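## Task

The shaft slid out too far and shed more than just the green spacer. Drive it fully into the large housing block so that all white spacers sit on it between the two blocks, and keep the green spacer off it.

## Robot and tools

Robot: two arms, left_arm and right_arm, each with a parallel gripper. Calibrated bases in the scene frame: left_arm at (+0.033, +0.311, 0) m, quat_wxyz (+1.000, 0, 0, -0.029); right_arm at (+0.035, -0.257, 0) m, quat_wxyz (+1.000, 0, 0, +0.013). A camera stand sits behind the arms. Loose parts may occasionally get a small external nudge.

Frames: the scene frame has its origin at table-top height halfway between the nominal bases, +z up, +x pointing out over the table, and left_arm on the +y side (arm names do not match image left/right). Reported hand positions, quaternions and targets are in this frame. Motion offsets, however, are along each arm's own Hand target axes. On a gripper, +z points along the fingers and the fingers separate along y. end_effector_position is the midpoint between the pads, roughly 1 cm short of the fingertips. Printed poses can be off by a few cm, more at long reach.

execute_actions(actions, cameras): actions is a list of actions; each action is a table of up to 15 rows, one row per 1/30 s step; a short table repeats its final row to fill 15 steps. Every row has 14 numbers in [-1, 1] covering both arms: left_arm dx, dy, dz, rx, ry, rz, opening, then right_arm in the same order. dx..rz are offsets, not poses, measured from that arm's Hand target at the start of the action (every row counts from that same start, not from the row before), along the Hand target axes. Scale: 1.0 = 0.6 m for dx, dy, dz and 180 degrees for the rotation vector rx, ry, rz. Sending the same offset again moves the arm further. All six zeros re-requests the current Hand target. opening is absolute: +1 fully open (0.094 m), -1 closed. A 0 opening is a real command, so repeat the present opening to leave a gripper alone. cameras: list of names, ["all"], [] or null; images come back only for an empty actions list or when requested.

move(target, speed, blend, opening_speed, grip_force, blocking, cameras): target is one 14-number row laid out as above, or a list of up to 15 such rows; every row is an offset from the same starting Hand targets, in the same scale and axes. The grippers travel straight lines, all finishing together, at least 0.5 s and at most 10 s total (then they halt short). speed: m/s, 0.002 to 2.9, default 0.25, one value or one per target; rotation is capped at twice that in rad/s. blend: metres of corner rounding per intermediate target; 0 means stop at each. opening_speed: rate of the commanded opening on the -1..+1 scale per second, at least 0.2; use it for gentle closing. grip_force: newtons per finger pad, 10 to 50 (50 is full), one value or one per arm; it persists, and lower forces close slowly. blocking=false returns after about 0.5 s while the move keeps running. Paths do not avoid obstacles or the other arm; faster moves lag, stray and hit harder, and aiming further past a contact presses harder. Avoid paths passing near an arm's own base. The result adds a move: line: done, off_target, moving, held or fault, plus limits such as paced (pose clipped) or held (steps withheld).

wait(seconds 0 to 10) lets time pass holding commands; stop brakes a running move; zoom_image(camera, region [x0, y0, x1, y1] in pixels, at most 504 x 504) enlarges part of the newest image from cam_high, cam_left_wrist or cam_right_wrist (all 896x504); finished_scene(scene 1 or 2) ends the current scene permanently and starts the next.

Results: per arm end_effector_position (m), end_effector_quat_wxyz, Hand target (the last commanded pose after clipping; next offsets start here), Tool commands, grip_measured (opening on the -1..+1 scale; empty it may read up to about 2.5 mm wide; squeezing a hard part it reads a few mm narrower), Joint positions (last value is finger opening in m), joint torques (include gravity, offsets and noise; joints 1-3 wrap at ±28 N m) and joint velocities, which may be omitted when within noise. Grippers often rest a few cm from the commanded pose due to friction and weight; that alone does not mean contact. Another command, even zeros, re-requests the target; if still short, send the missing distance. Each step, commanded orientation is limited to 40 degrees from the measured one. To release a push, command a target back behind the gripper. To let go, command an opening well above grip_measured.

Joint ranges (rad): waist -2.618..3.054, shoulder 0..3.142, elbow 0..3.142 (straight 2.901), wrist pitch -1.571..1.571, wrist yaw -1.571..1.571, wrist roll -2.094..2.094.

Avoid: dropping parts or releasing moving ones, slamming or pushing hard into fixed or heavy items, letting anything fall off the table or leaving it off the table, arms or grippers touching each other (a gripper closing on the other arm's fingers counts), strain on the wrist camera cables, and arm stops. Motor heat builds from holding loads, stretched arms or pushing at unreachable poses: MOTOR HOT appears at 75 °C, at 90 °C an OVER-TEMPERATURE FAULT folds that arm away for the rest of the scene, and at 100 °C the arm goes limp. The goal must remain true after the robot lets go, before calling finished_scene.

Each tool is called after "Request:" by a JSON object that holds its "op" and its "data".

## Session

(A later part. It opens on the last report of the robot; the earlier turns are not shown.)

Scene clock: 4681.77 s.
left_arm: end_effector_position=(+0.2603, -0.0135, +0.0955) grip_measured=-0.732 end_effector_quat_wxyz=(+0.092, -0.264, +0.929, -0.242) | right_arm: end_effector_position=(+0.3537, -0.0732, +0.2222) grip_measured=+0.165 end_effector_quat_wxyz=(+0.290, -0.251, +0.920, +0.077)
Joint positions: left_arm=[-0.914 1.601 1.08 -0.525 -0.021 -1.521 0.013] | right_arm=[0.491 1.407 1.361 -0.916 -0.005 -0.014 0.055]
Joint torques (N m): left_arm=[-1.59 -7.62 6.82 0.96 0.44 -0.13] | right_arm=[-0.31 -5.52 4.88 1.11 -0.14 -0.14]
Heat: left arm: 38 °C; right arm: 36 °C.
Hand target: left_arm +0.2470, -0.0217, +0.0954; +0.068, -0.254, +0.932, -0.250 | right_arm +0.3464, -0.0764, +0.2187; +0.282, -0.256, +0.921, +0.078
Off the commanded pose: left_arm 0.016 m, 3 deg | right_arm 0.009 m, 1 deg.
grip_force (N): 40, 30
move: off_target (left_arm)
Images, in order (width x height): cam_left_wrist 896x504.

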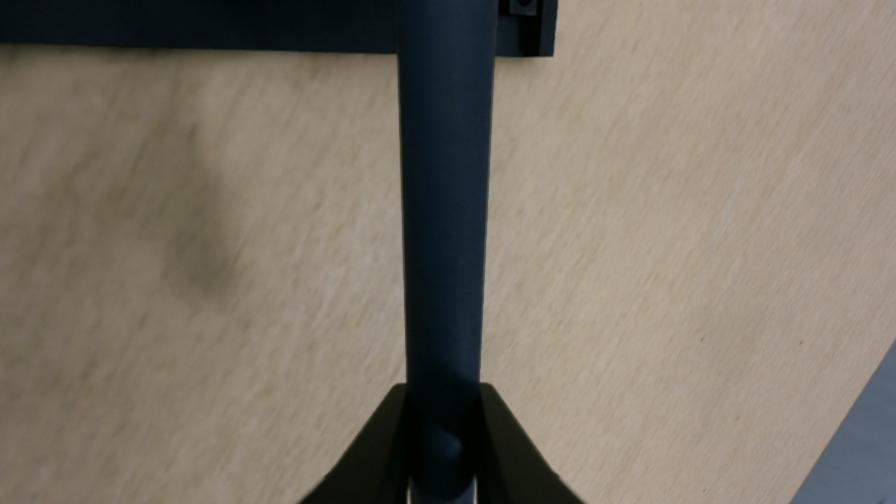

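Request:
{"op": "move", "data": {"target": [[0.004,0.015,0.0,0,0,0,-0.85, 0,0,0,0,0,0,0.0],[0.006,-0.015,0.0,0,0,0,-0.85, 0,0,0,0,0,0,0.0],[0.006,0.0,0.012,0,0,0,-0.85, 0,0,0,0,0,0,0.0],[0.006,0.0,0.0,0,0,0,-0.85, 0,0,0,0,0,0,0.0]], "speed": 0.05, "blend": 0.001, "cameras": ["cam_right_wrist"]}}

Request:
{"op": "zoom_image", "data": {"camera": "cam_right_wrist", "region": [100, 40, 340, 220]}}

Scene clock: 4691.03 s.
left_arm: end_effector_position=(+0.2576, -0.0154, +0.0955) grip_measured=-0.732 end_effector_quat_wxyz=(+0.092, -0.265, +0.929, -0.243) | right_arm: end_effector_position=(+0.3537, -0.0732, +0.2222) grip_measured=+0.165 end_effector_quat_wxyz=(+0.290, -0.251, +0.920, +0.077)
Joint positions: left_arm=[-0.925 1.601 1.079 -0.524 -0.026 -1.531 0.013] | right_arm=[0.491 1.407 1.361 -0.916 -0.005 -0.014 0.055]
Joint torques (N m): left_arm=[-1.66 -7.68 6.8 0.95 0.44 -0.12] | right_arm=[-0.31 -5.52 4.88 1.11 -0.13 -0.14]
Heat: left arm: 37 °C; right arm: 36 °C.
Hand target: left_arm +0.2437, -0.0236, +0.0954; +0.068, -0.254, +0.932, -0.250 | right_arm +0.3464, -0.0764, +0.2187; +0.282, -0.256, +0.921, +0.078
Off the commanded pose: left_arm 0.016 m, 3 deg | right_arm 0.009 m, 1 deg.
grip_force (N): 40, 30
move: off_target (left_arm)
Images, in order (width x height): cam_right_wrist 896x504.

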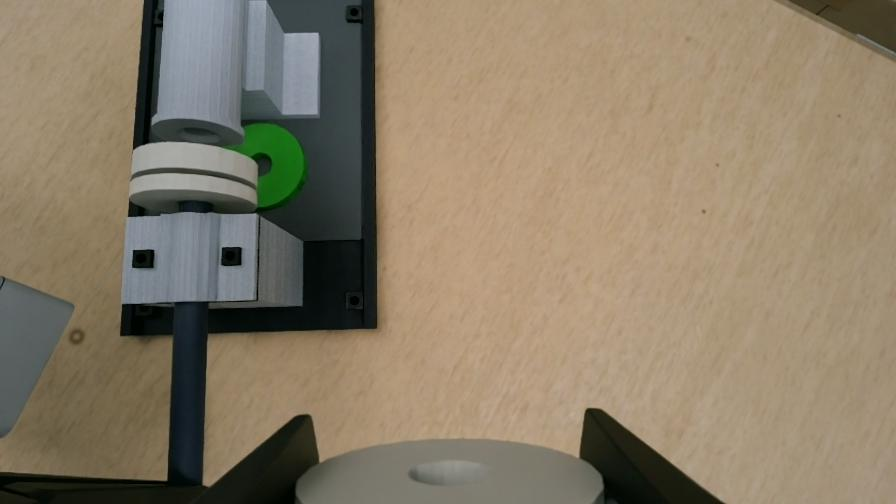

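Scaled by 2.100 from the camera's 896x504 image, which has a finer 1280x720 frame.

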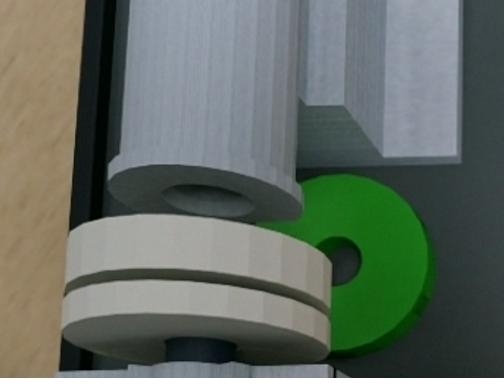

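Request:
{"op": "move", "data": {"target": [0,0,0,0,0,0,-0.85, -0.1413,0.189,0.173,0,0,0,0.0], "speed": 0.13, "cameras": ["cam_right_wrist"]}}

Request:
{"op": "zoom_image", "data": {"camera": "cam_right_wrist", "region": [300, 250, 580, 460]}}

Scene clock: 4706.60 s.
left_arm: end_effector_position=(+0.2576, -0.0154, +0.0955) grip_measured=-0.732 end_effector_quat_wxyz=(+0.092, -0.265, +0.929, -0.243) | right_arm: end_effector_position=(+0.3905, +0.0816, +0.1725) grip_measured=+0.165 end_effector_quat_wxyz=(+0.268, -0.264, +0.923, +0.077)
Joint positions: left_arm=[-0.925 1.601 1.079 -0.524 -0.026 -1.531 0.013] | right_arm=[0.781 1.911 1.739 -0.847 0.132 0.211 0.055]
Joint torques (N m): left_arm=[-1.66 -7.66 6.8 0.95 0.44 -0.12] | right_arm=[0.2 -7.41 9.24 1.2 0.29 0.08]
Heat: left arm: 37 °C; right arm: 35 °C.
Hand target: left_arm +0.2437, -0.0236, +0.0954; +0.068, -0.254, +0.932, -0.250 | right_arm +0.3976, +0.0870, +0.1799; +0.281, -0.256, +0.921, +0.078
Off the commanded pose: left_arm 0.016 m, 3 deg | right_arm 0.012 m, 2 deg.
grip_force (N): 40, 30
move: off_target (left_arm, right_arm)
Images, in order (width x height): cam_right_wrist 896x504.

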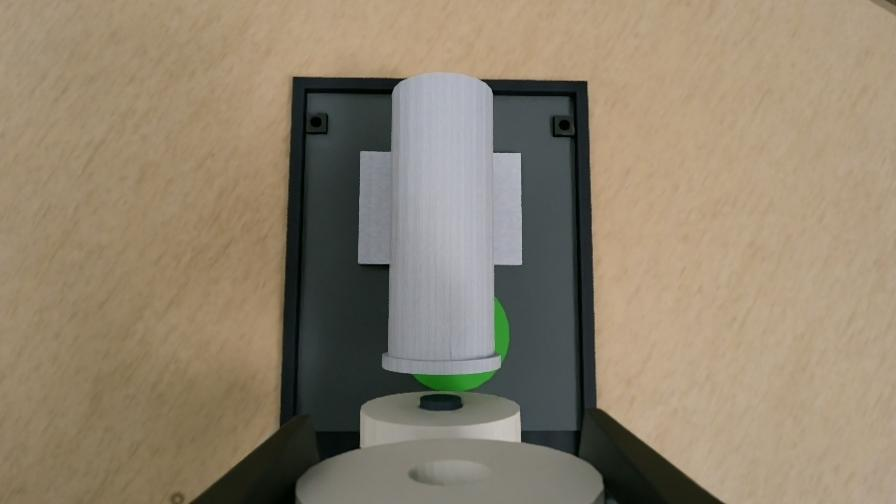

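Scaled by 1.800 from the camera's 896x504 image, which has a finer 1280x720 frame.

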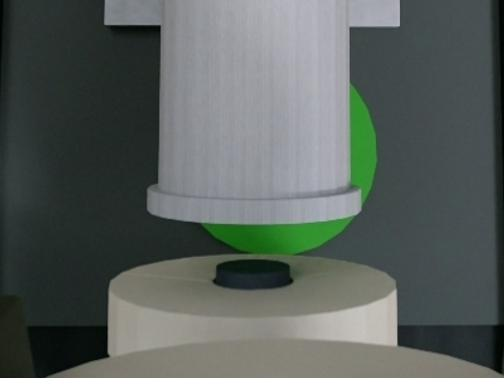

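Request:
{"op": "move", "data": {"target": [0.0055,0,0,0,0,0,-0.85, -0.0045,0.0038,0.0231,0,0,0,0.0], "speed": 0.05, "cameras": ["cam_right_wrist"]}}

Request:
{"op": "zoom_image", "data": {"camera": "cam_right_wrist", "region": [300, 290, 580, 500]}}

Scene clock: 4726.97 s.
left_arm: end_effector_position=(+0.2574, -0.0156, +0.0956) grip_measured=-0.732 end_effector_quat_wxyz=(+0.095, -0.266, +0.928, -0.242) | right_arm: end_effector_position=(+0.3944, +0.0855, +0.1607) grip_measured=+0.165 end_effector_quat_wxyz=(+0.261, -0.266, +0.925, +0.073)
Joint positions: left_arm=[-0.93 1.601 1.079 -0.524 -0.036 -1.536 0.013] | right_arm=[0.781 1.947 1.751 -0.841 0.132 0.212 0.055]
Joint torques (N m): left_arm=[-2.14 -7.72 6.76 0.95 0.48 -0.17] | right_arm=[0.13 -7.49 9.43 1.33 0.25 0.07]
Heat: left arm: 37 °C; right arm: 35 °C.
Hand target: left_arm +0.2408, -0.0253, +0.0954; +0.068, -0.254, +0.932, -0.250 | right_arm +0.4050, +0.0941, +0.1701; +0.281, -0.256, +0.921, +0.079
Off the commanded pose: left_arm 0.019 m, 4 deg | right_arm 0.016 m, 3 deg.
grip_force (N): 40, 30
move: off_target (left_arm, right_arm)
Images, in order (width x height): cam_right_wrist 896x504.

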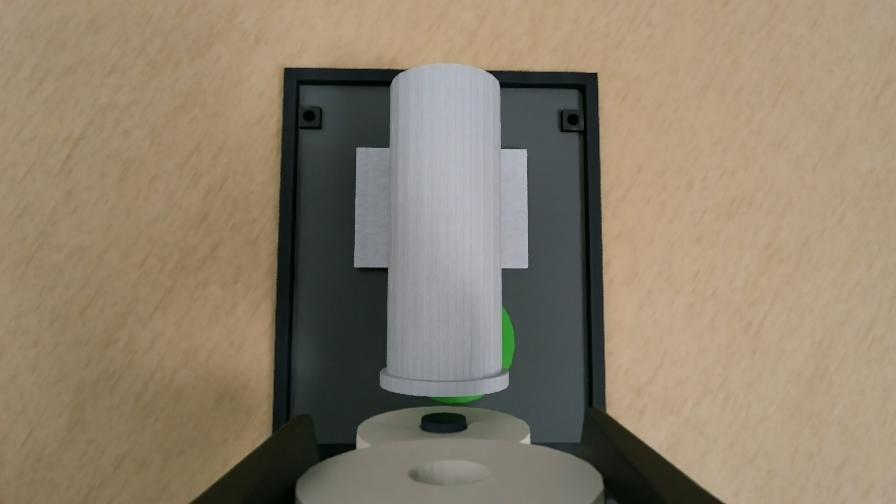

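Scaled by 1.800 from the camera's 896x504 image, which has a finer 1280x720 frame.

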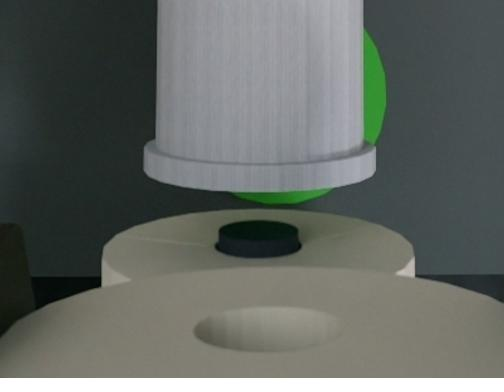

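Request:
{"op": "move", "data": {"target": [[0.004,0.015,0.0,0,0,0,-0.85, 0,0,0,0,0,0,0.0],[0.008,-0.015,0.0,0,0,0,-0.85, 0,0,0,0,0,0,0.0],[0.008,0.0,0.015,0,0,0,-0.85, 0,0,0,0,0,0,0.0],[0.008,0.0,-0.01,0,0,0,-0.85, 0,0,0,0,0,0,0.0],[0.008,0.0,0.0,0,0,0,-0.85, 0,0,0,0,0,0,0.0]], "speed": 0.05, "blend": 0.001, "cameras": ["cam_right_wrist"]}}

Request:
{"op": "zoom_image", "data": {"camera": "cam_right_wrist", "region": [300, 290, 580, 500]}}

Scene clock: 4755.57 s.
left_arm: end_effector_position=(+0.2542, -0.0172, +0.0953) grip_measured=-0.732 end_effector_quat_wxyz=(+0.098, -0.267, +0.928, -0.241) | right_arm: end_effector_position=(+0.3944, +0.0855, +0.1607) grip_measured=+0.165 end_effector_quat_wxyz=(+0.261, -0.265, +0.925, +0.073)
Joint positions: left_arm=[-0.944 1.601 1.078 -0.525 -0.049 -1.55 0.013] | right_arm=[0.781 1.947 1.751 -0.84 0.132 0.212 0.055]
Joint torques (N m): left_arm=[-2.19 -7.71 6.83 0.95 0.52 -0.17] | right_arm=[0.14 -7.53 9.43 1.34 0.25 0.07]
Heat: left arm: 37 °C; right arm: 38 °C.
Hand target: left_arm +0.2368, -0.0277, +0.0954; +0.068, -0.254, +0.932, -0.250 | right_arm +0.4050, +0.0941, +0.1701; +0.281, -0.256, +0.921, +0.079
Off the commanded pose: left_arm 0.020 m, 4 deg | right_arm 0.016 m, 3 deg.
grip_force (N): 40, 30
move: off_target (left_arm, right_arm)
Images, in order (width x height): cam_right_wrist 896x504.

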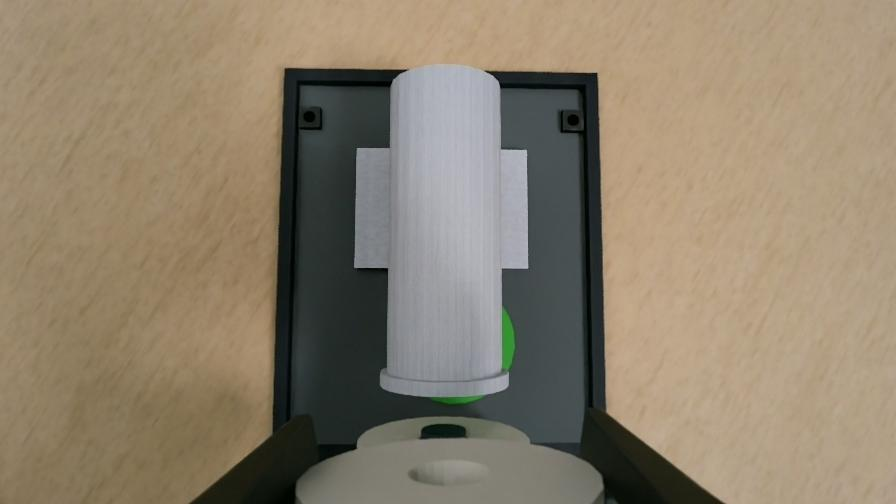

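Scaled by 1.800 from the camera's 896x504 image, which has a finer 1280x720 frame.

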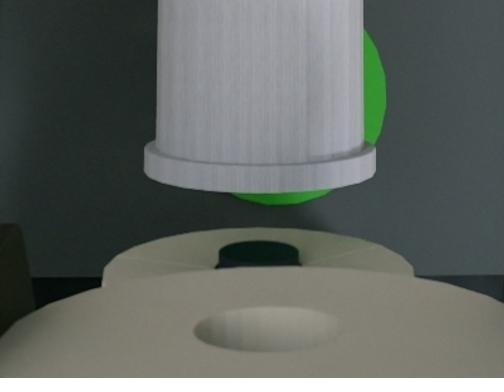

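Request:
{"op": "move", "data": {"target": [0,0,0,0,0,0,-0.85, 0.0215,0.0017,0.0438,0,0,0,0.0], "speed": 0.05, "cameras": ["cam_right_wrist"]}}

Request:
{"op": "zoom_image", "data": {"camera": "cam_right_wrist", "region": [300, 330, 580, 504]}}

Scene clock: 4767.90 s.
left_arm: end_effector_position=(+0.2542, -0.0172, +0.0953) grip_measured=-0.732 end_effector_quat_wxyz=(+0.098, -0.267, +0.928, -0.241) | right_arm: end_effector_position=(+0.4029, +0.0944, +0.1617) grip_measured=+0.165 end_effector_quat_wxyz=(+0.282, -0.262, +0.919, +0.085)
Joint positions: left_arm=[-0.944 1.601 1.078 -0.525 -0.049 -1.55 0.013] | right_arm=[0.781 1.953 1.737 -0.77 0.132 0.212 0.055]
Joint torques (N m): left_arm=[-2.18 -7.71 6.84 0.95 0.52 -0.17] | right_arm=[-0.01 -8.73 6.46 1.18 0.09 -0.04]
Heat: left arm: 38 °C; right arm: 38 °C.
Hand target: left_arm +0.2368, -0.0277, +0.0954; +0.068, -0.254, +0.932, -0.250 | right_arm +0.4031, +0.0946, +0.1625; +0.283, -0.262, +0.919, +0.085 (not the last commanded pose)
Off the commanded pose: left_arm 0.020 m, 4 deg | right_arm 0.021 m, 1 deg.
grip_force (N): 40, 30
move: held (right_arm; a check stopped the path), off_target (left_arm); limits=held
pose unreachable (right arm): on one or more control steps of this call, first in action 0 (counted from 0), this arm could not follow its commanded pose, so it was not sent that pose on those steps. It may still have moved: this result reports where it is.
cause: moving toward the commanded pose would bring a part of the arm too close to another arm (this arm's forearm (the part past joint 3) and the left arm's wrist (the part past joint 4), 16 mm apart when this arm was first held).
Images, in order (width x height): cam_right_wrist 896x504.

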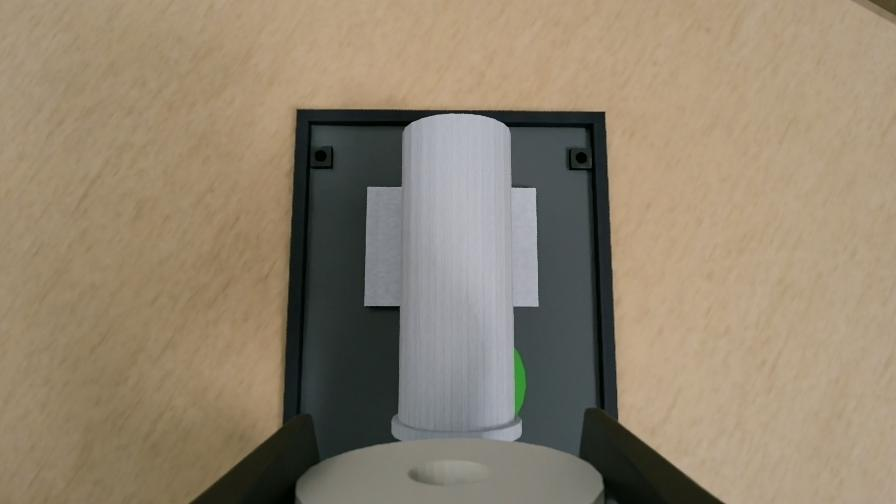

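Scaled by 1.800 from the camera's 896x504 image, which has a finer 1280x720 frame.

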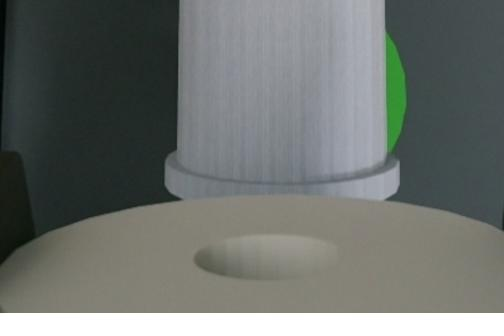

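Request:
{"op": "move", "data": {"target": [[-0.015,0,0,0,0,0,-0.85, -0.056,0,-0.083,0,0,0,0.0],[-0.015,0,0,0,0,0,-0.3, -0.056,0,-0.083,0,0,0,0.0],[-0.015,0,-0.09,0,0,0,-0.3, -0.056,0,-0.083,0,0,0,0.0],[-0.055,0.22,-0.16,0,0,0,-0.35, -0.056,0,-0.083,0,0,0,0.0]], "speed": [0.1,0.1,0.1,0.15], "blend": [0,0,0.01,0], "cameras": ["cam_right_wrist"]}}

Scene clock: 4786.80 s.
left_arm: end_effector_position=(+0.1861, +0.1232, +0.1173) grip_measured=-0.348 end_effector_quat_wxyz=(+0.070, -0.254, +0.930, -0.258) | right_arm: end_effector_position=(+0.4006, +0.0920, +0.2203) grip_measured=+0.165 end_effector_quat_wxyz=(+0.283, -0.262, +0.919, +0.085)
Joint positions: left_arm=[-0.743 0.935 0.701 -0.809 0.122 -1.368 0.031] | right_arm=[0.781 1.974 2.001 -1.011 0.132 0.212 0.055]
Joint torques (N m): left_arm=[0.54 -2.44 5.97 0.86 0.07 0.08] | right_arm=[-0.1 -7.68 8.84 1.06 0.07 -0.05]
Heat: left arm: 38 °C; right arm: 39 °C.
Hand target: left_arm +0.1829, +0.1289, +0.1125; +0.068, -0.254, +0.932, -0.250 | right_arm +0.4031, +0.0940, +0.2227; +0.283, -0.262, +0.919, +0.085
Off the commanded pose: left_arm 0.008 m, 1 deg | right_arm 0.004 m, 0 deg.
grip_force (N): 40, 30
move: done; target 2's new opening was sent with left_arm's hand 0.012 m and 3 deg from that target
Images, in order (width x height): cam_right_wrist 896x504.

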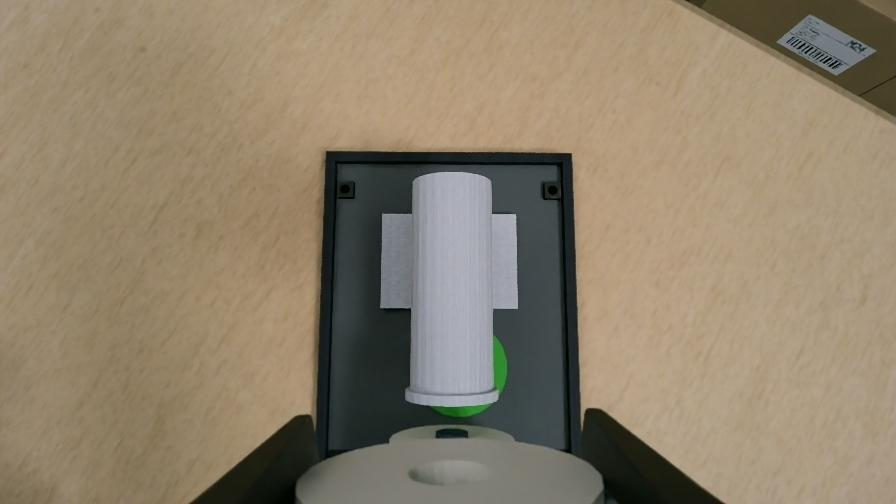

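Request:
{"op": "move", "data": {"target": [-0.1727,-0.1037,-0.0447,0,0,0,-0.35, 0.0706,-0.0023,0.0933,0,0,0,0.0], "speed": 0.12, "cameras": ["cam_right_wrist","cam_left_wrist"]}}

Request:
{"op": "zoom_image", "data": {"camera": "cam_left_wrist", "region": [500, 0, 800, 220]}}

Scene clock: 4799.53 s.
left_arm: end_effector_position=(+0.2878, +0.1480, +0.1571) grip_measured=-0.348 end_effector_quat_wxyz=(+0.062, -0.259, +0.933, -0.244) | right_arm: end_effector_position=(+0.3991, +0.0904, +0.1371) grip_measured=+0.165 end_effector_quat_wxyz=(+0.261, -0.265, +0.925, +0.073)
Joint positions: left_arm=[-0.335 1.292 1.078 -0.941 0.302 -0.999 0.031] | right_arm=[0.781 1.974 1.695 -0.757 0.132 0.212 0.055]
Joint torques (N m): left_arm=[0.42 -3.89 9.92 0.73 0.2 0.11] | right_arm=[-0.08 -11.7 4.96 1.42 0.08 -0.04]
Heat: left arm: 38 °C; right arm: 38 °C.
Hand target: left_arm +0.2927, +0.1466, +0.1669; +0.068, -0.254, +0.932, -0.250 | right_arm +0.4006, +0.0915, +0.1526; +0.283, -0.262, +0.919, +0.085
Off the commanded pose: left_arm 0.011 m, 1 deg | right_arm 0.016 m, 3 deg.
grip_force (N): 40, 30
move: off_target (left_arm, right_arm)
Images, in order (width x height): cam_left_wrist 896x504, cam_right_wrist 896x504.

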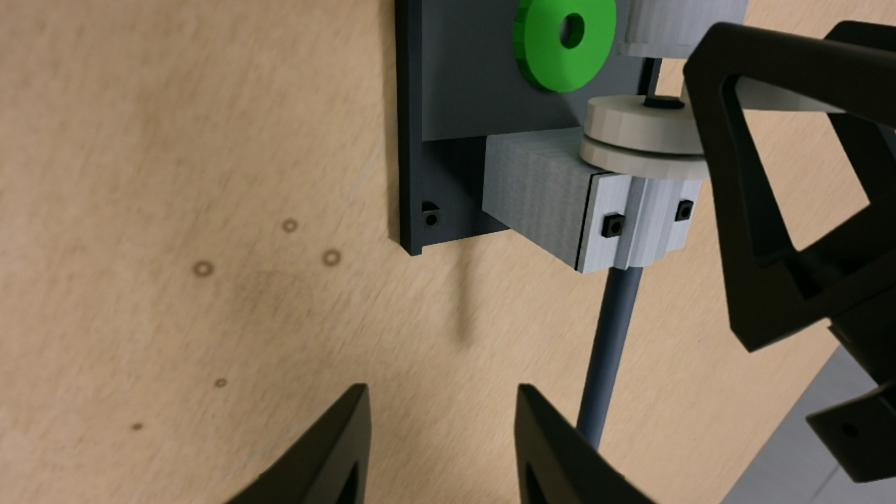

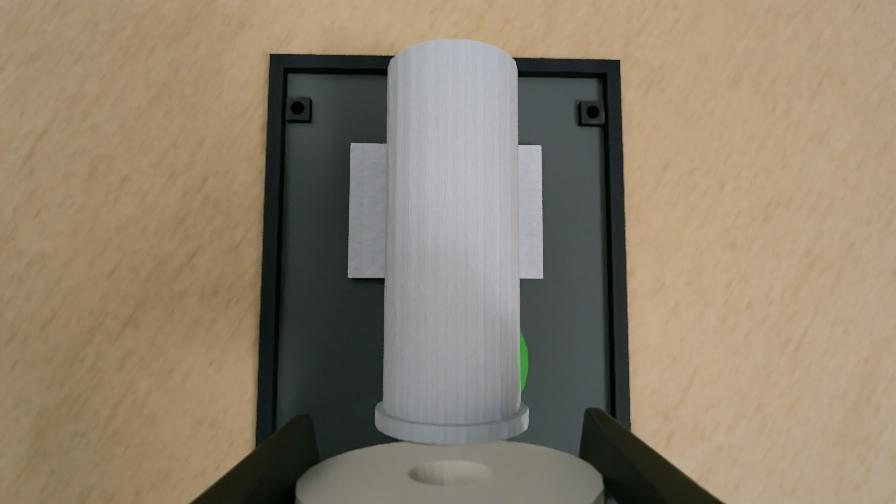

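Scaled by 1.680 from the camera's 896x504 image, which has a finer 1280x720 frame.

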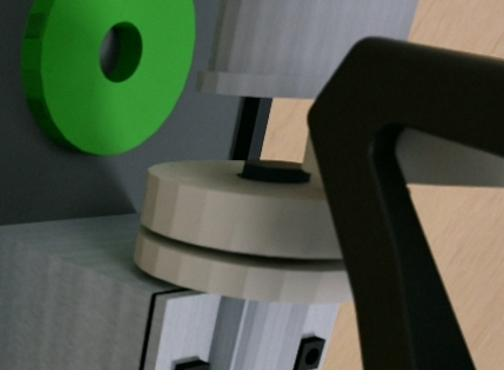

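Request:
{"op": "move", "data": {"target": [0,0,0,0,0,0,-0.35, 0.0217,0,0.0257,0,0,0,0.0], "speed": 0.04, "cameras": ["cam_right_wrist","cam_left_wrist"]}}

Request:
{"op": "zoom_image", "data": {"camera": "cam_left_wrist", "region": [500, 0, 800, 220]}}

Scene clock: 4815.50 s.
left_arm: end_effector_position=(+0.2877, +0.1481, +0.1570) grip_measured=-0.348 end_effector_quat_wxyz=(+0.062, -0.258, +0.933, -0.244) | right_arm: end_effector_position=(+0.3985, +0.0898, +0.1195) grip_measured=+0.165 end_effector_quat_wxyz=(+0.265, -0.265, +0.924, +0.075)
Joint positions: left_arm=[-0.335 1.292 1.078 -0.942 0.302 -0.998 0.031] | right_arm=[0.781 1.969 1.612 -0.67 0.132 0.212 0.055]
Joint torques (N m): left_arm=[0.42 -3.88 9.94 0.71 0.21 0.09] | right_arm=[0.05 -11.41 4.86 1.38 0.09 -0.03]
Heat: left arm: 40 °C; right arm: 40 °C.
Hand target: left_arm +0.2927, +0.1467, +0.1668; +0.068, -0.254, +0.932, -0.250 | right_arm +0.3987, +0.0905, +0.1325; +0.283, -0.262, +0.919, +0.085
Off the commanded pose: left_arm 0.011 m, 1 deg | right_arm 0.013 m, 2 deg.
grip_force (N): 40, 30
move: off_target (left_arm, right_arm)
Images, in order (width x height): cam_left_wrist 896x504, cam_right_wrist 896x504.

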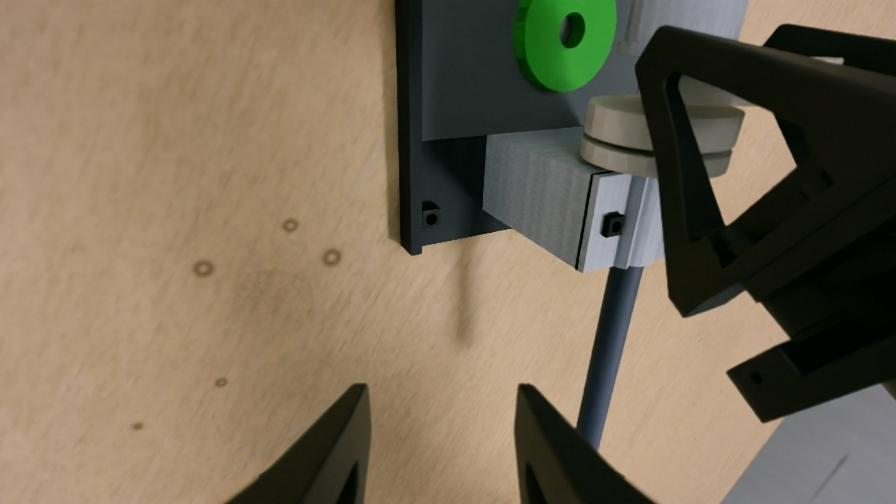

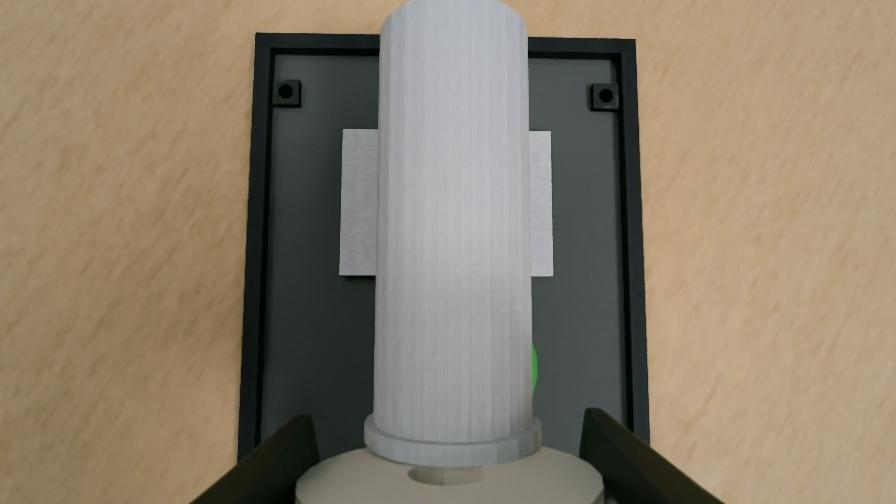

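Scaled by 1.680 from the camera's 896x504 image, which has a finer 1280x720 frame.

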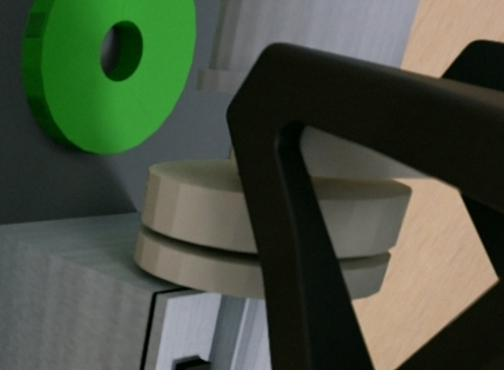

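Request:
{"op": "move", "data": {"target": [0,0,0,0,0,0,-0.35,0.0228,-0.001,0.029,0,0,0,0.0], "speed": 0.03, "cameras": ["cam_left_wrist"]}}

Scene clock: 4854.80 s.
left_arm: end_effector_position=(+0.2877, +0.1481, +0.1570) grip_measured=-0.348 end_effector_quat_wxyz=(+0.062, -0.258, +0.933, -0.244) | right_arm: end_effector_position=(+0.3976, +0.0889, +0.1014) grip_measured=+0.165 end_effector_quat_wxyz=(+0.269, -0.264, +0.923, +0.077)
Joint positions: left_arm=[-0.335 1.292 1.078 -0.942 0.302 -0.998 0.031] | right_arm=[0.781 1.968 1.533 -0.582 0.132 0.212 0.055]
Joint torques (N m): left_arm=[0.42 -3.88 9.92 0.71 0.21 0.09] | right_arm=[0.05 -10.8 4.78 1.38 0.09 -0.03]
Heat: left arm: 42 °C; right arm: 42 °C.
Hand target: left_arm +0.2927, +0.1467, +0.1668; +0.068, -0.254, +0.932, -0.250 | right_arm +0.3977, +0.0895, +0.1104; +0.283, -0.262, +0.919, +0.085
Off the commanded pose: left_arm 0.011 m, 1 deg | right_arm 0.009 m, 2 deg.
grip_force (N): 40, 30
move: off_target (left_arm)
Images, in order (width x height): cam_left_wrist 896x504.

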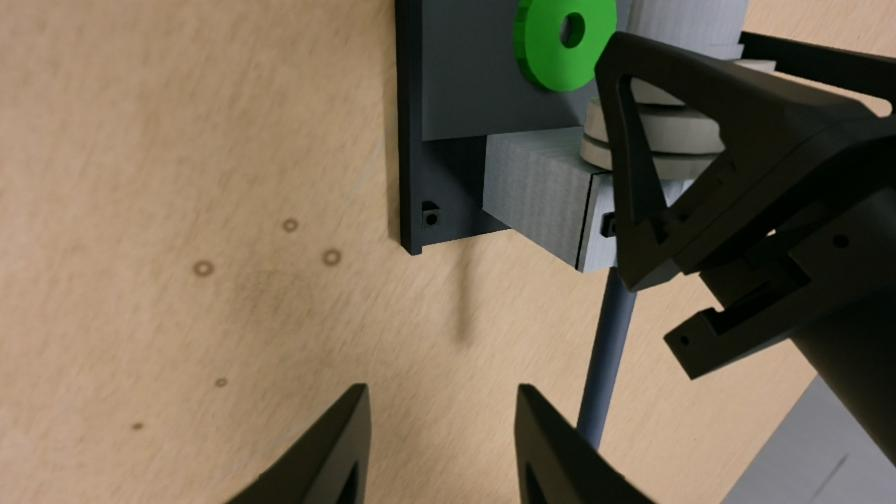

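Request:
{"op": "move", "data": {"target": [[0,0,0,0,0,0,-0.35,0.0041,0,0.0063,0,0,0,0.0],[0,0,0,0,0,0,-0.35,0.0181,0,-0.0028,0,0,0,0.0],[0,0,0,0,0,0,-0.35,0.0236,-0.0033,-0.0004,0,0,0,0.0],[0,0,0,0,0,0,-0.35,0.0181,0.0033,-0.0088,0,0,0,0.0],[0,0,0,0,0,0,-0.35,0.0209,-0.0033,-0.0046,0,0,0,0.0],[0,0,0,0,0,0,-0.35,0.0236,0.0033,-0.0004,0,0,0,0.0],[0,0,0,0,0,0,-0.35,0.0237,0,-0.0064,0,0,0,0.0]], "speed": 0.03, "blend": 0.001, "cameras": []}}

Request:
{"op": "execute_actions", "data": {"actions": [], "cameras": ["cam_right_wrist"]}}

Scene clock: 4870.40 s.
left_arm: end_effector_position=(+0.2877, +0.1481, +0.1570) grip_measured=-0.348 end_effector_quat_wxyz=(+0.062, -0.258, +0.933, -0.244) | right_arm: end_effector_position=(+0.3913, +0.0850, +0.0959) grip_measured=+0.165 end_effector_quat_wxyz=(+0.276, -0.264, +0.920, +0.082)
Joint positions: left_arm=[-0.335 1.292 1.078 -0.942 0.302 -0.998 0.031] | right_arm=[0.785 1.933 1.452 -0.519 0.132 0.212 0.055]
Joint torques (N m): left_arm=[0.42 -3.88 9.92 0.71 0.21 0.09] | right_arm=[0.44 -11.28 4.59 1.15 0.13 0.04]
Heat: left arm: 42 °C; right arm: 41 °C.
Hand target: left_arm +0.2927, +0.1467, +0.1668; +0.068, -0.254, +0.932, -0.250 | right_arm +0.3858, +0.0822, +0.1055; +0.283, -0.262, +0.919, +0.085
Off the commanded pose: left_arm 0.011 m, 1 deg | right_arm 0.011 m, 1 deg.
grip_force (N): 40, 30
move: off_target (left_arm, right_arm)
No camera images: "cameras" was empty.

Scene clock: 4870.40 s.
left_arm: end_effector_position=(+0.2877, +0.1481, +0.1570) grip_measured=-0.348 end_effector_quat_wxyz=(+0.062, -0.258, +0.933, -0.244) | right_arm: end_effector_position=(+0.3913, +0.0850, +0.0959) grip_measured=+0.165 end_effector_quat_wxyz=(+0.276, -0.264, +0.920, +0.082)
Joint positions: left_arm=[-0.335 1.292 1.078 -0.942 0.302 -0.998 0.031] | right_arm=[0.785 1.933 1.452 -0.519 0.132 0.212 0.055]
Joint velocities: within noise
Joint torques (N m): left_arm=[0.42 -3.88 9.92 0.71 0.21 0.09] | right_arm=[0.44 -11.28 4.59 1.15 0.13 0.04]
Heat: left arm: 42 °C; right arm: 41 °C.
Hand target: left_arm +0.2927, +0.1467, +0.1668; +0.068, -0.254, +0.932, -0.250 | right_arm +0.3858, +0.0822, +0.1055; +0.283, -0.262, +0.919, +0.085
Tool commands: left_gripper/opening=-0.35 right_gripper/opening=+0.0
Off the commanded pose: left_arm 0.011 m, 1 deg | right_arm 0.011 m, 1 deg.
grip_force (N): 40, 30
Images, in order (width x height): cam_right_wrist 896x504.

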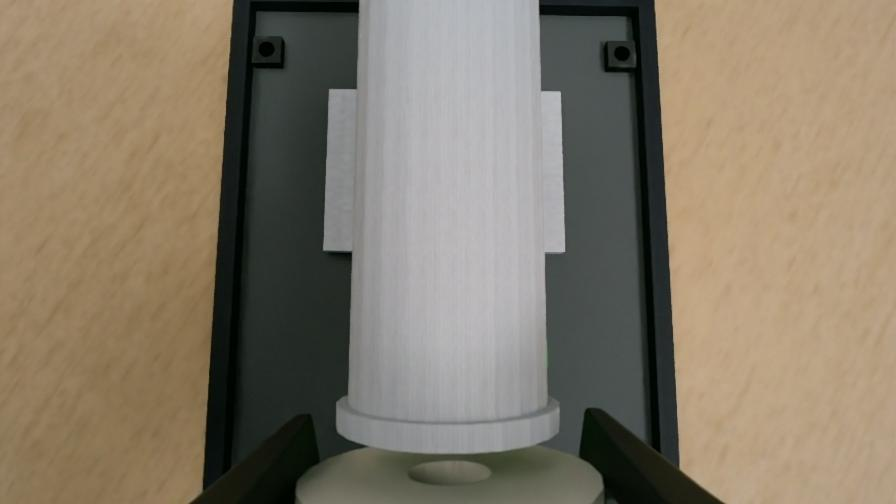

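Request:
{"op": "move", "data": {"target": [[0,0,0,0,0,0,-0.35,0.0020,0.0033,-0.0092,0,0,0,0.0],[0,0,0,0,0,0,-0.35,0.0065,-0.0033,-0.0022,0,0,0,0.0],[0,0,0,0,0,0,-0.35,0.0020,0,-0.0092,0,0,0,0.0],[0,0,0,0,0,0,-0.35,0.0042,0,-0.0057,0,0,0,0.0]], "speed": 0.03, "blend": 0.001, "cameras": ["cam_left_wrist"]}}

Request:
{"op": "zoom_image", "data": {"camera": "cam_left_wrist", "region": [540, 20, 780, 200]}}

Scene clock: 4885.10 s.
left_arm: end_effector_position=(+0.2877, +0.1481, +0.1570) grip_measured=-0.348 end_effector_quat_wxyz=(+0.062, -0.258, +0.933, -0.244) | right_arm: end_effector_position=(+0.3899, +0.0848, +0.0966) grip_measured=+0.165 end_effector_quat_wxyz=(+0.281, -0.264, +0.919, +0.085)
Joint positions: left_arm=[-0.335 1.292 1.078 -0.942 0.302 -0.998 0.031] | right_arm=[0.787 1.921 1.433 -0.5 0.133 0.213 0.055]
Joint torques (N m): left_arm=[0.43 -3.88 9.94 0.71 0.2 0.09] | right_arm=[0.49 -11.43 4.94 0.99 0.15 0.06]
Heat: left arm: 42 °C; right arm: 41 °C.
Hand target: left_arm +0.2927, +0.1467, +0.1668; +0.068, -0.254, +0.932, -0.250 | right_arm +0.3824, +0.0800, +0.1069; +0.283, -0.262, +0.919, +0.085
Off the commanded pose: left_arm 0.011 m, 1 deg | right_arm 0.014 m, 0 deg.
grip_force (N): 40, 30
move: off_target (left_arm, right_arm)
Images, in order (width x height): cam_left_wrist 896x504.

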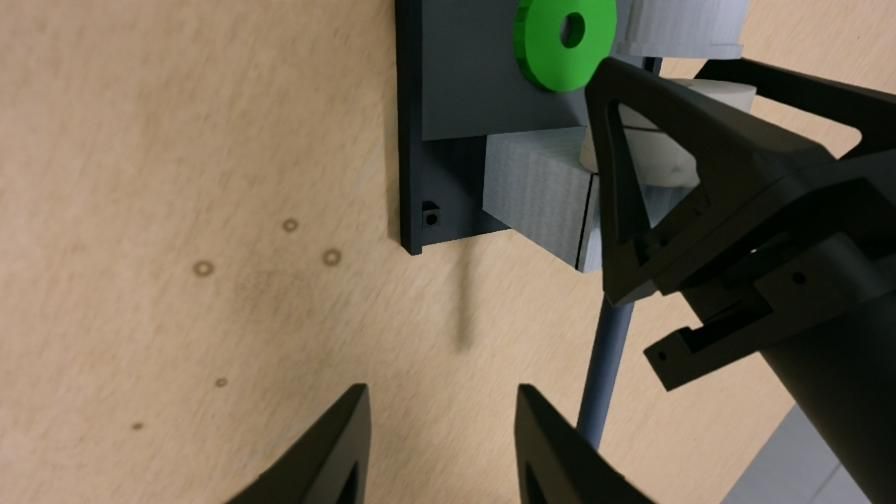

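Scaled by 2.100 from the camera's 896x504 image, which has a finer 1280x720 frame.

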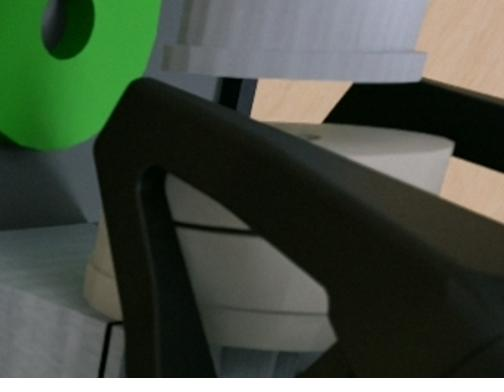

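Request:
{"op": "wait", "data": {"seconds": 0, "cameras": ["cam_right_wrist"]}}

Request:
{"op": "zoom_image", "data": {"camera": "cam_right_wrist", "region": [390, 440, 510, 504]}}

Scene clock: 4897.80 s.
left_arm: end_effector_position=(+0.2877, +0.1481, +0.1570) grip_measured=-0.348 end_effector_quat_wxyz=(+0.062, -0.258, +0.933, -0.244) | right_arm: end_effector_position=(+0.3899, +0.0848, +0.0966) grip_measured=+0.165 end_effector_quat_wxyz=(+0.281, -0.264, +0.919, +0.085)
Joint positions: left_arm=[-0.335 1.292 1.078 -0.942 0.302 -0.998 0.031] | right_arm=[0.787 1.921 1.433 -0.5 0.133 0.213 0.055]
Joint torques (N m): left_arm=[0.42 -3.88 9.92 0.71 0.21 0.09] | right_arm=[0.47 -11.45 4.93 0.99 0.14 0.06]
Heat: left arm: 43 °C; right arm: 42 °C.
Hand target: left_arm +0.2927, +0.1467, +0.1668; +0.068, -0.254, +0.932, -0.250 | right_arm +0.3824, +0.0800, +0.1069; +0.283, -0.262, +0.919, +0.085
Tool commands: left_gripper/opening=-0.35 right_gripper/opening=+0.0
Off the commanded pose: left_arm 0.011 m, 1 deg | right_arm 0.014 m, 0 deg.
grip_force (N): 40, 30
Images, in order (width x height): cam_right_wrist 896x504.

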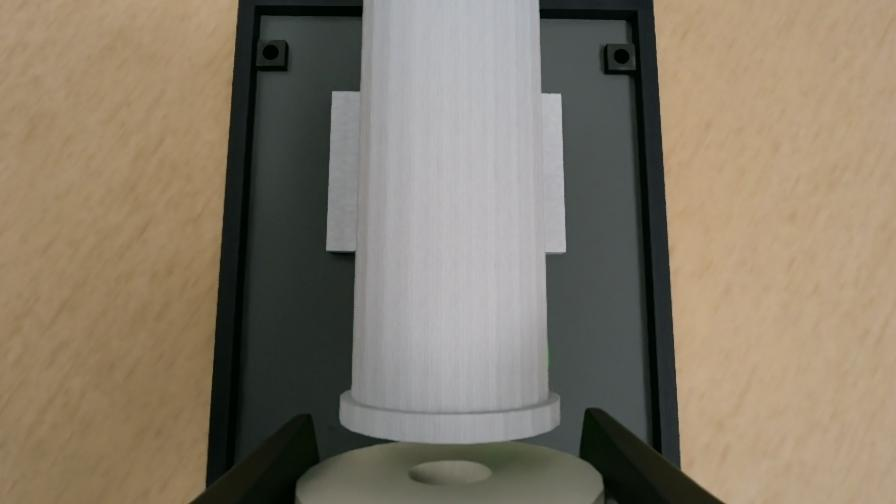

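Scaled by 4.200 from the camera's 896x504 image, which has a finer 1280x720 frame.

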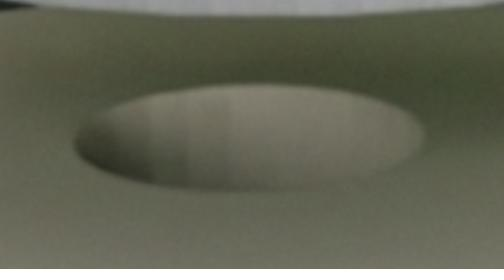

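Request:
{"op": "move", "data": {"target": [[0,0,0,0,0,0,-0.35,-0.0105,0,0.0068,0,0,0,0.0],[0,0,0,0,0,0,-0.35,-0.0105,0,0.0068,0,0,0,0.23]], "speed": 0.03, "opening_speed": 0.2, "cameras": ["cam_right_wrist"]}}

Request:
{"op": "zoom_image", "data": {"camera": "cam_right_wrist", "region": [280, 384, 620, 504]}}

Scene clock: 4918.63 s.
left_arm: end_effector_position=(+0.2877, +0.1481, +0.1570) grip_measured=-0.348 end_effector_quat_wxyz=(+0.062, -0.258, +0.933, -0.244) | right_arm: end_effector_position=(+0.3878, +0.0826, +0.0947) grip_measured=+0.227 end_effector_quat_wxyz=(+0.275, -0.265, +0.921, +0.082)
Joint positions: left_arm=[-0.335 1.292 1.078 -0.942 0.302 -0.998 0.031] | right_arm=[0.787 1.921 1.433 -0.514 0.133 0.213 0.058]
Joint torques (N m): left_arm=[0.43 -3.88 9.94 0.71 0.2 0.09] | right_arm=[0.12 -9.55 7.66 1.02 0.12 0.01]
Heat: left arm: 43 °C; right arm: 43 °C.
Hand target: left_arm +0.2927, +0.1467, +0.1668; +0.068, -0.254, +0.932, -0.250 | right_arm +0.3888, +0.0839, +0.1071; +0.283, -0.262, +0.919, +0.085
Off the commanded pose: left_arm 0.011 m, 1 deg | right_arm 0.013 m, 1 deg.
grip_force (N): 40, 30
move: off_target (left_arm, right_arm); target 2's new opening was sent with right_arm's hand 0.011 m and 0 deg from that target
Images, in order (width x height): cam_right_wrist 896x504.

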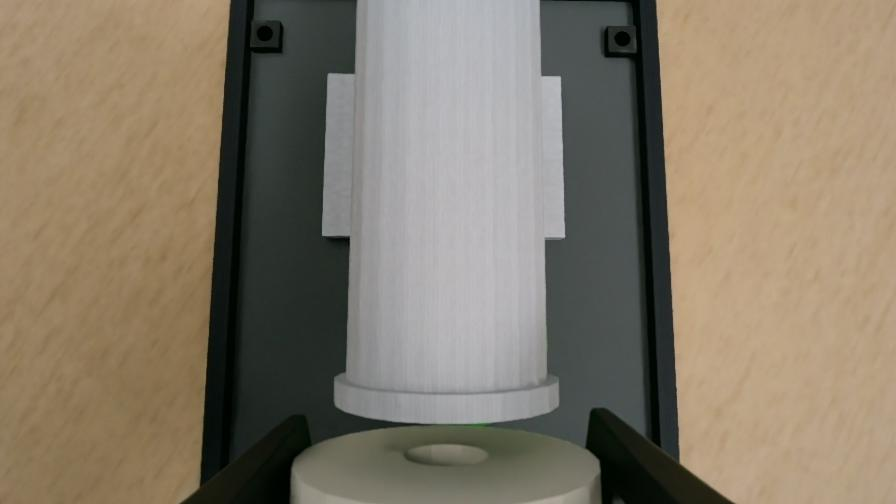

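Scaled by 1.482 from the camera's 896x504 image, which has a finer 1280x720 frame.

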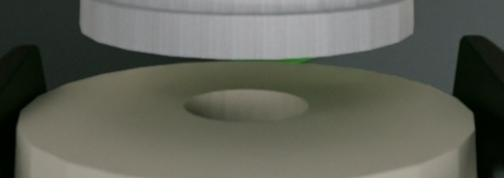

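Request:
{"op": "move", "data": {"target": [[0,0,0,0,0,0,-0.35,0,0,0,0,0,0,0.40],[0,0,0,0,0,0,-0.35,0,0,-0.18,0,0,0,0.40]], "speed": [0.03,0.1], "opening_speed": 0.3, "cameras": ["cam_left_wrist"]}}

Request:
{"op": "zoom_image", "data": {"camera": "cam_left_wrist", "region": [540, 20, 780, 200]}}

Scene clock: 4932.07 s.
left_arm: end_effector_position=(+0.2877, +0.1481, +0.1570) grip_measured=-0.348 end_effector_quat_wxyz=(+0.062, -0.258, +0.933, -0.244) | right_arm: end_effector_position=(+0.3373, +0.0505, +0.1792) grip_measured=+0.397 end_effector_quat_wxyz=(+0.268, -0.268, +0.922, +0.081)
Joint positions: left_arm=[-0.335 1.292 1.078 -0.942 0.302 -0.998 0.031] | right_arm=[0.826 1.678 1.477 -0.82 0.146 0.244 0.066]
Joint torques (N m): left_arm=[0.43 -3.88 9.92 0.71 0.2 0.09] | right_arm=[0.49 -7.91 8.75 1 0.26 0.08]
Heat: left arm: 43 °C; right arm: 42 °C.
Hand target: left_arm +0.2927, +0.1467, +0.1668; +0.068, -0.254, +0.932, -0.250 | right_arm +0.3375, +0.0511, +0.1962; +0.283, -0.262, +0.919, +0.085
Off the commanded pose: left_arm 0.011 m, 1 deg | right_arm 0.017 m, 2 deg.
grip_force (N): 40, 30
move: off_target (left_arm, right_arm)
Images, in order (width x height): cam_left_wrist 896x504.

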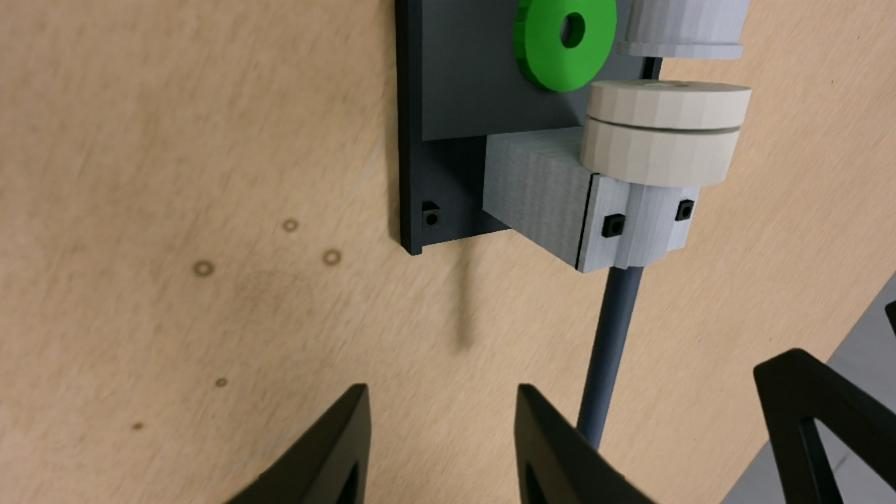

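Scaled by 2.100 from the camera's 896x504 image, which has a finer 1280x720 frame.

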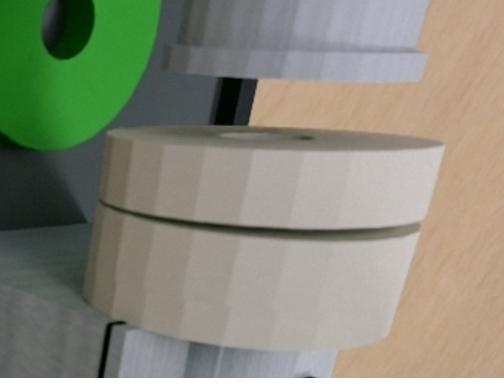

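Request:
{"op": "move", "data": {"target": [0,0,0,0,0,0,-0.35,0.1617,0,-0.0633,0.004,0.1906,0.004,-0.4], "speed": 0.12, "cameras": ["cam_right_wrist"]}}

Scene clock: 4949.13 s.
left_arm: end_effector_position=(+0.2877, +0.1481, +0.1570) grip_measured=-0.348 end_effector_quat_wxyz=(+0.062, -0.258, +0.933, -0.244) | right_arm: end_effector_position=(+0.2524, -0.0077, +0.1701) grip_measured=-0.397 end_effector_quat_wxyz=(+0.003, -0.269, +0.963, -0.003)
Joint positions: left_arm=[-0.335 1.292 1.078 -0.942 0.302 -0.998 0.031] | right_arm=[0.829 1.808 1.748 -1.509 0.008 0.309 0.028]
Joint torques (N m): left_arm=[0.42 -3.88 9.94 0.71 0.21 0.09] | right_arm=[0.62 -5.64 8.03 0.16 -0.1 0.07]
Heat: left arm: 43 °C; right arm: 41 °C.
Hand target: left_arm +0.2927, +0.1467, +0.1668; +0.068, -0.254, +0.932, -0.250 | right_arm +0.2513, -0.0025, +0.1729; +0.000, -0.268, +0.963, +0.000
Off the commanded pose: left_arm 0.011 m, 1 deg | right_arm 0.006 m, 1 deg.
grip_force (N): 40, 30
move: off_target (left_arm)
Images, in order (width x height): cam_right_wrist 896x504.

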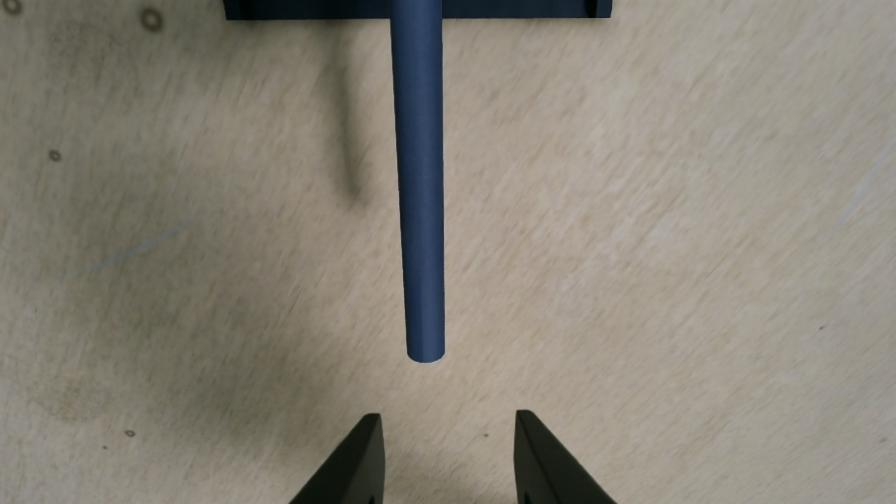

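Request:
{"op": "move", "data": {"target": [[0,0,0,0,0,0,-0.35,0,0.0117,0,0,0,0,-0.4],[0,0,0,0,0,0,-0.35,0,0.0117,0.119,0,0,0,-0.4]], "speed": 0.08, "cameras": []}}

Scene clock: 4966.87 s.
left_arm: end_effector_position=(+0.2877, +0.1481, +0.1570) grip_measured=-0.348 end_effector_quat_wxyz=(+0.062, -0.258, +0.933, -0.244) | right_arm: end_effector_position=(+0.2498, +0.0008, +0.1066) grip_measured=-0.397 end_effector_quat_wxyz=(+0.001, -0.270, +0.963, -0.004)
Joint positions: left_arm=[-0.335 1.292 1.078 -0.942 0.302 -0.998 0.031] | right_arm=[0.85 1.817 1.507 -1.263 0.007 0.329 0.028]
Joint torques (N m): left_arm=[0.43 -3.88 9.92 0.71 0.21 0.09] | right_arm=[0.46 -6.69 4.19 0.52 -0.09 0.07]
Heat: left arm: 43 °C; right arm: 40 °C.
Hand target: left_arm +0.2927, +0.1467, +0.1668; +0.068, -0.254, +0.932, -0.250 | right_arm +0.2477, +0.0035, +0.1015; +0.000, -0.268, +0.963, +0.000
Off the commanded pose: left_arm 0.011 m, 1 deg | right_arm 0.006 m, 1 deg.
grip_force (N): 40, 30
move: off_target (left_arm)
No camera images: "cameras" was empty.

Request:
{"op": "move", "data": {"target": [[0,0,0,0,0,0,-0.35,0,-0.003,0.016,0,0,0,-0.4],[0,0,0,0,0,0,-0.35,0,-0.003,0.016,0,0,0,-0.85]], "speed": 0.05, "opening_speed": 0.5, "cameras": []}}

Scene clock: 4974.03 s.
left_arm: end_effector_position=(+0.2877, +0.1481, +0.1570) grip_measured=-0.348 end_effector_quat_wxyz=(+0.062, -0.258, +0.933, -0.244) | right_arm: end_effector_position=(+0.2502, +0.0003, +0.0977) grip_measured=-0.686 end_effector_quat_wxyz=(+0.003, -0.270, +0.963, -0.004)
Joint positions: left_arm=[-0.335 1.292 1.078 -0.942 0.302 -0.998 0.031] | right_arm=[0.85 1.817 1.472 -1.225 0.01 0.33 0.015]
Joint torques (N m): left_arm=[0.43 -3.89 9.92 0.71 0.21 0.09] | right_arm=[0.06 -6.57 4.12 0.49 -0.12 0.02]
Heat: left arm: 43 °C; right arm: 39 °C.
Hand target: left_arm +0.2927, +0.1467, +0.1668; +0.068, -0.254, +0.932, -0.250 | right_arm +0.2486, +0.0020, +0.0919; +0.000, -0.268, +0.963, +0.000
Off the commanded pose: left_arm 0.011 m, 1 deg | right_arm 0.006 m, 1 deg.
grip_force (N): 40, 30
move: off_target (left_arm)
No camera images: "cameras" was empty.


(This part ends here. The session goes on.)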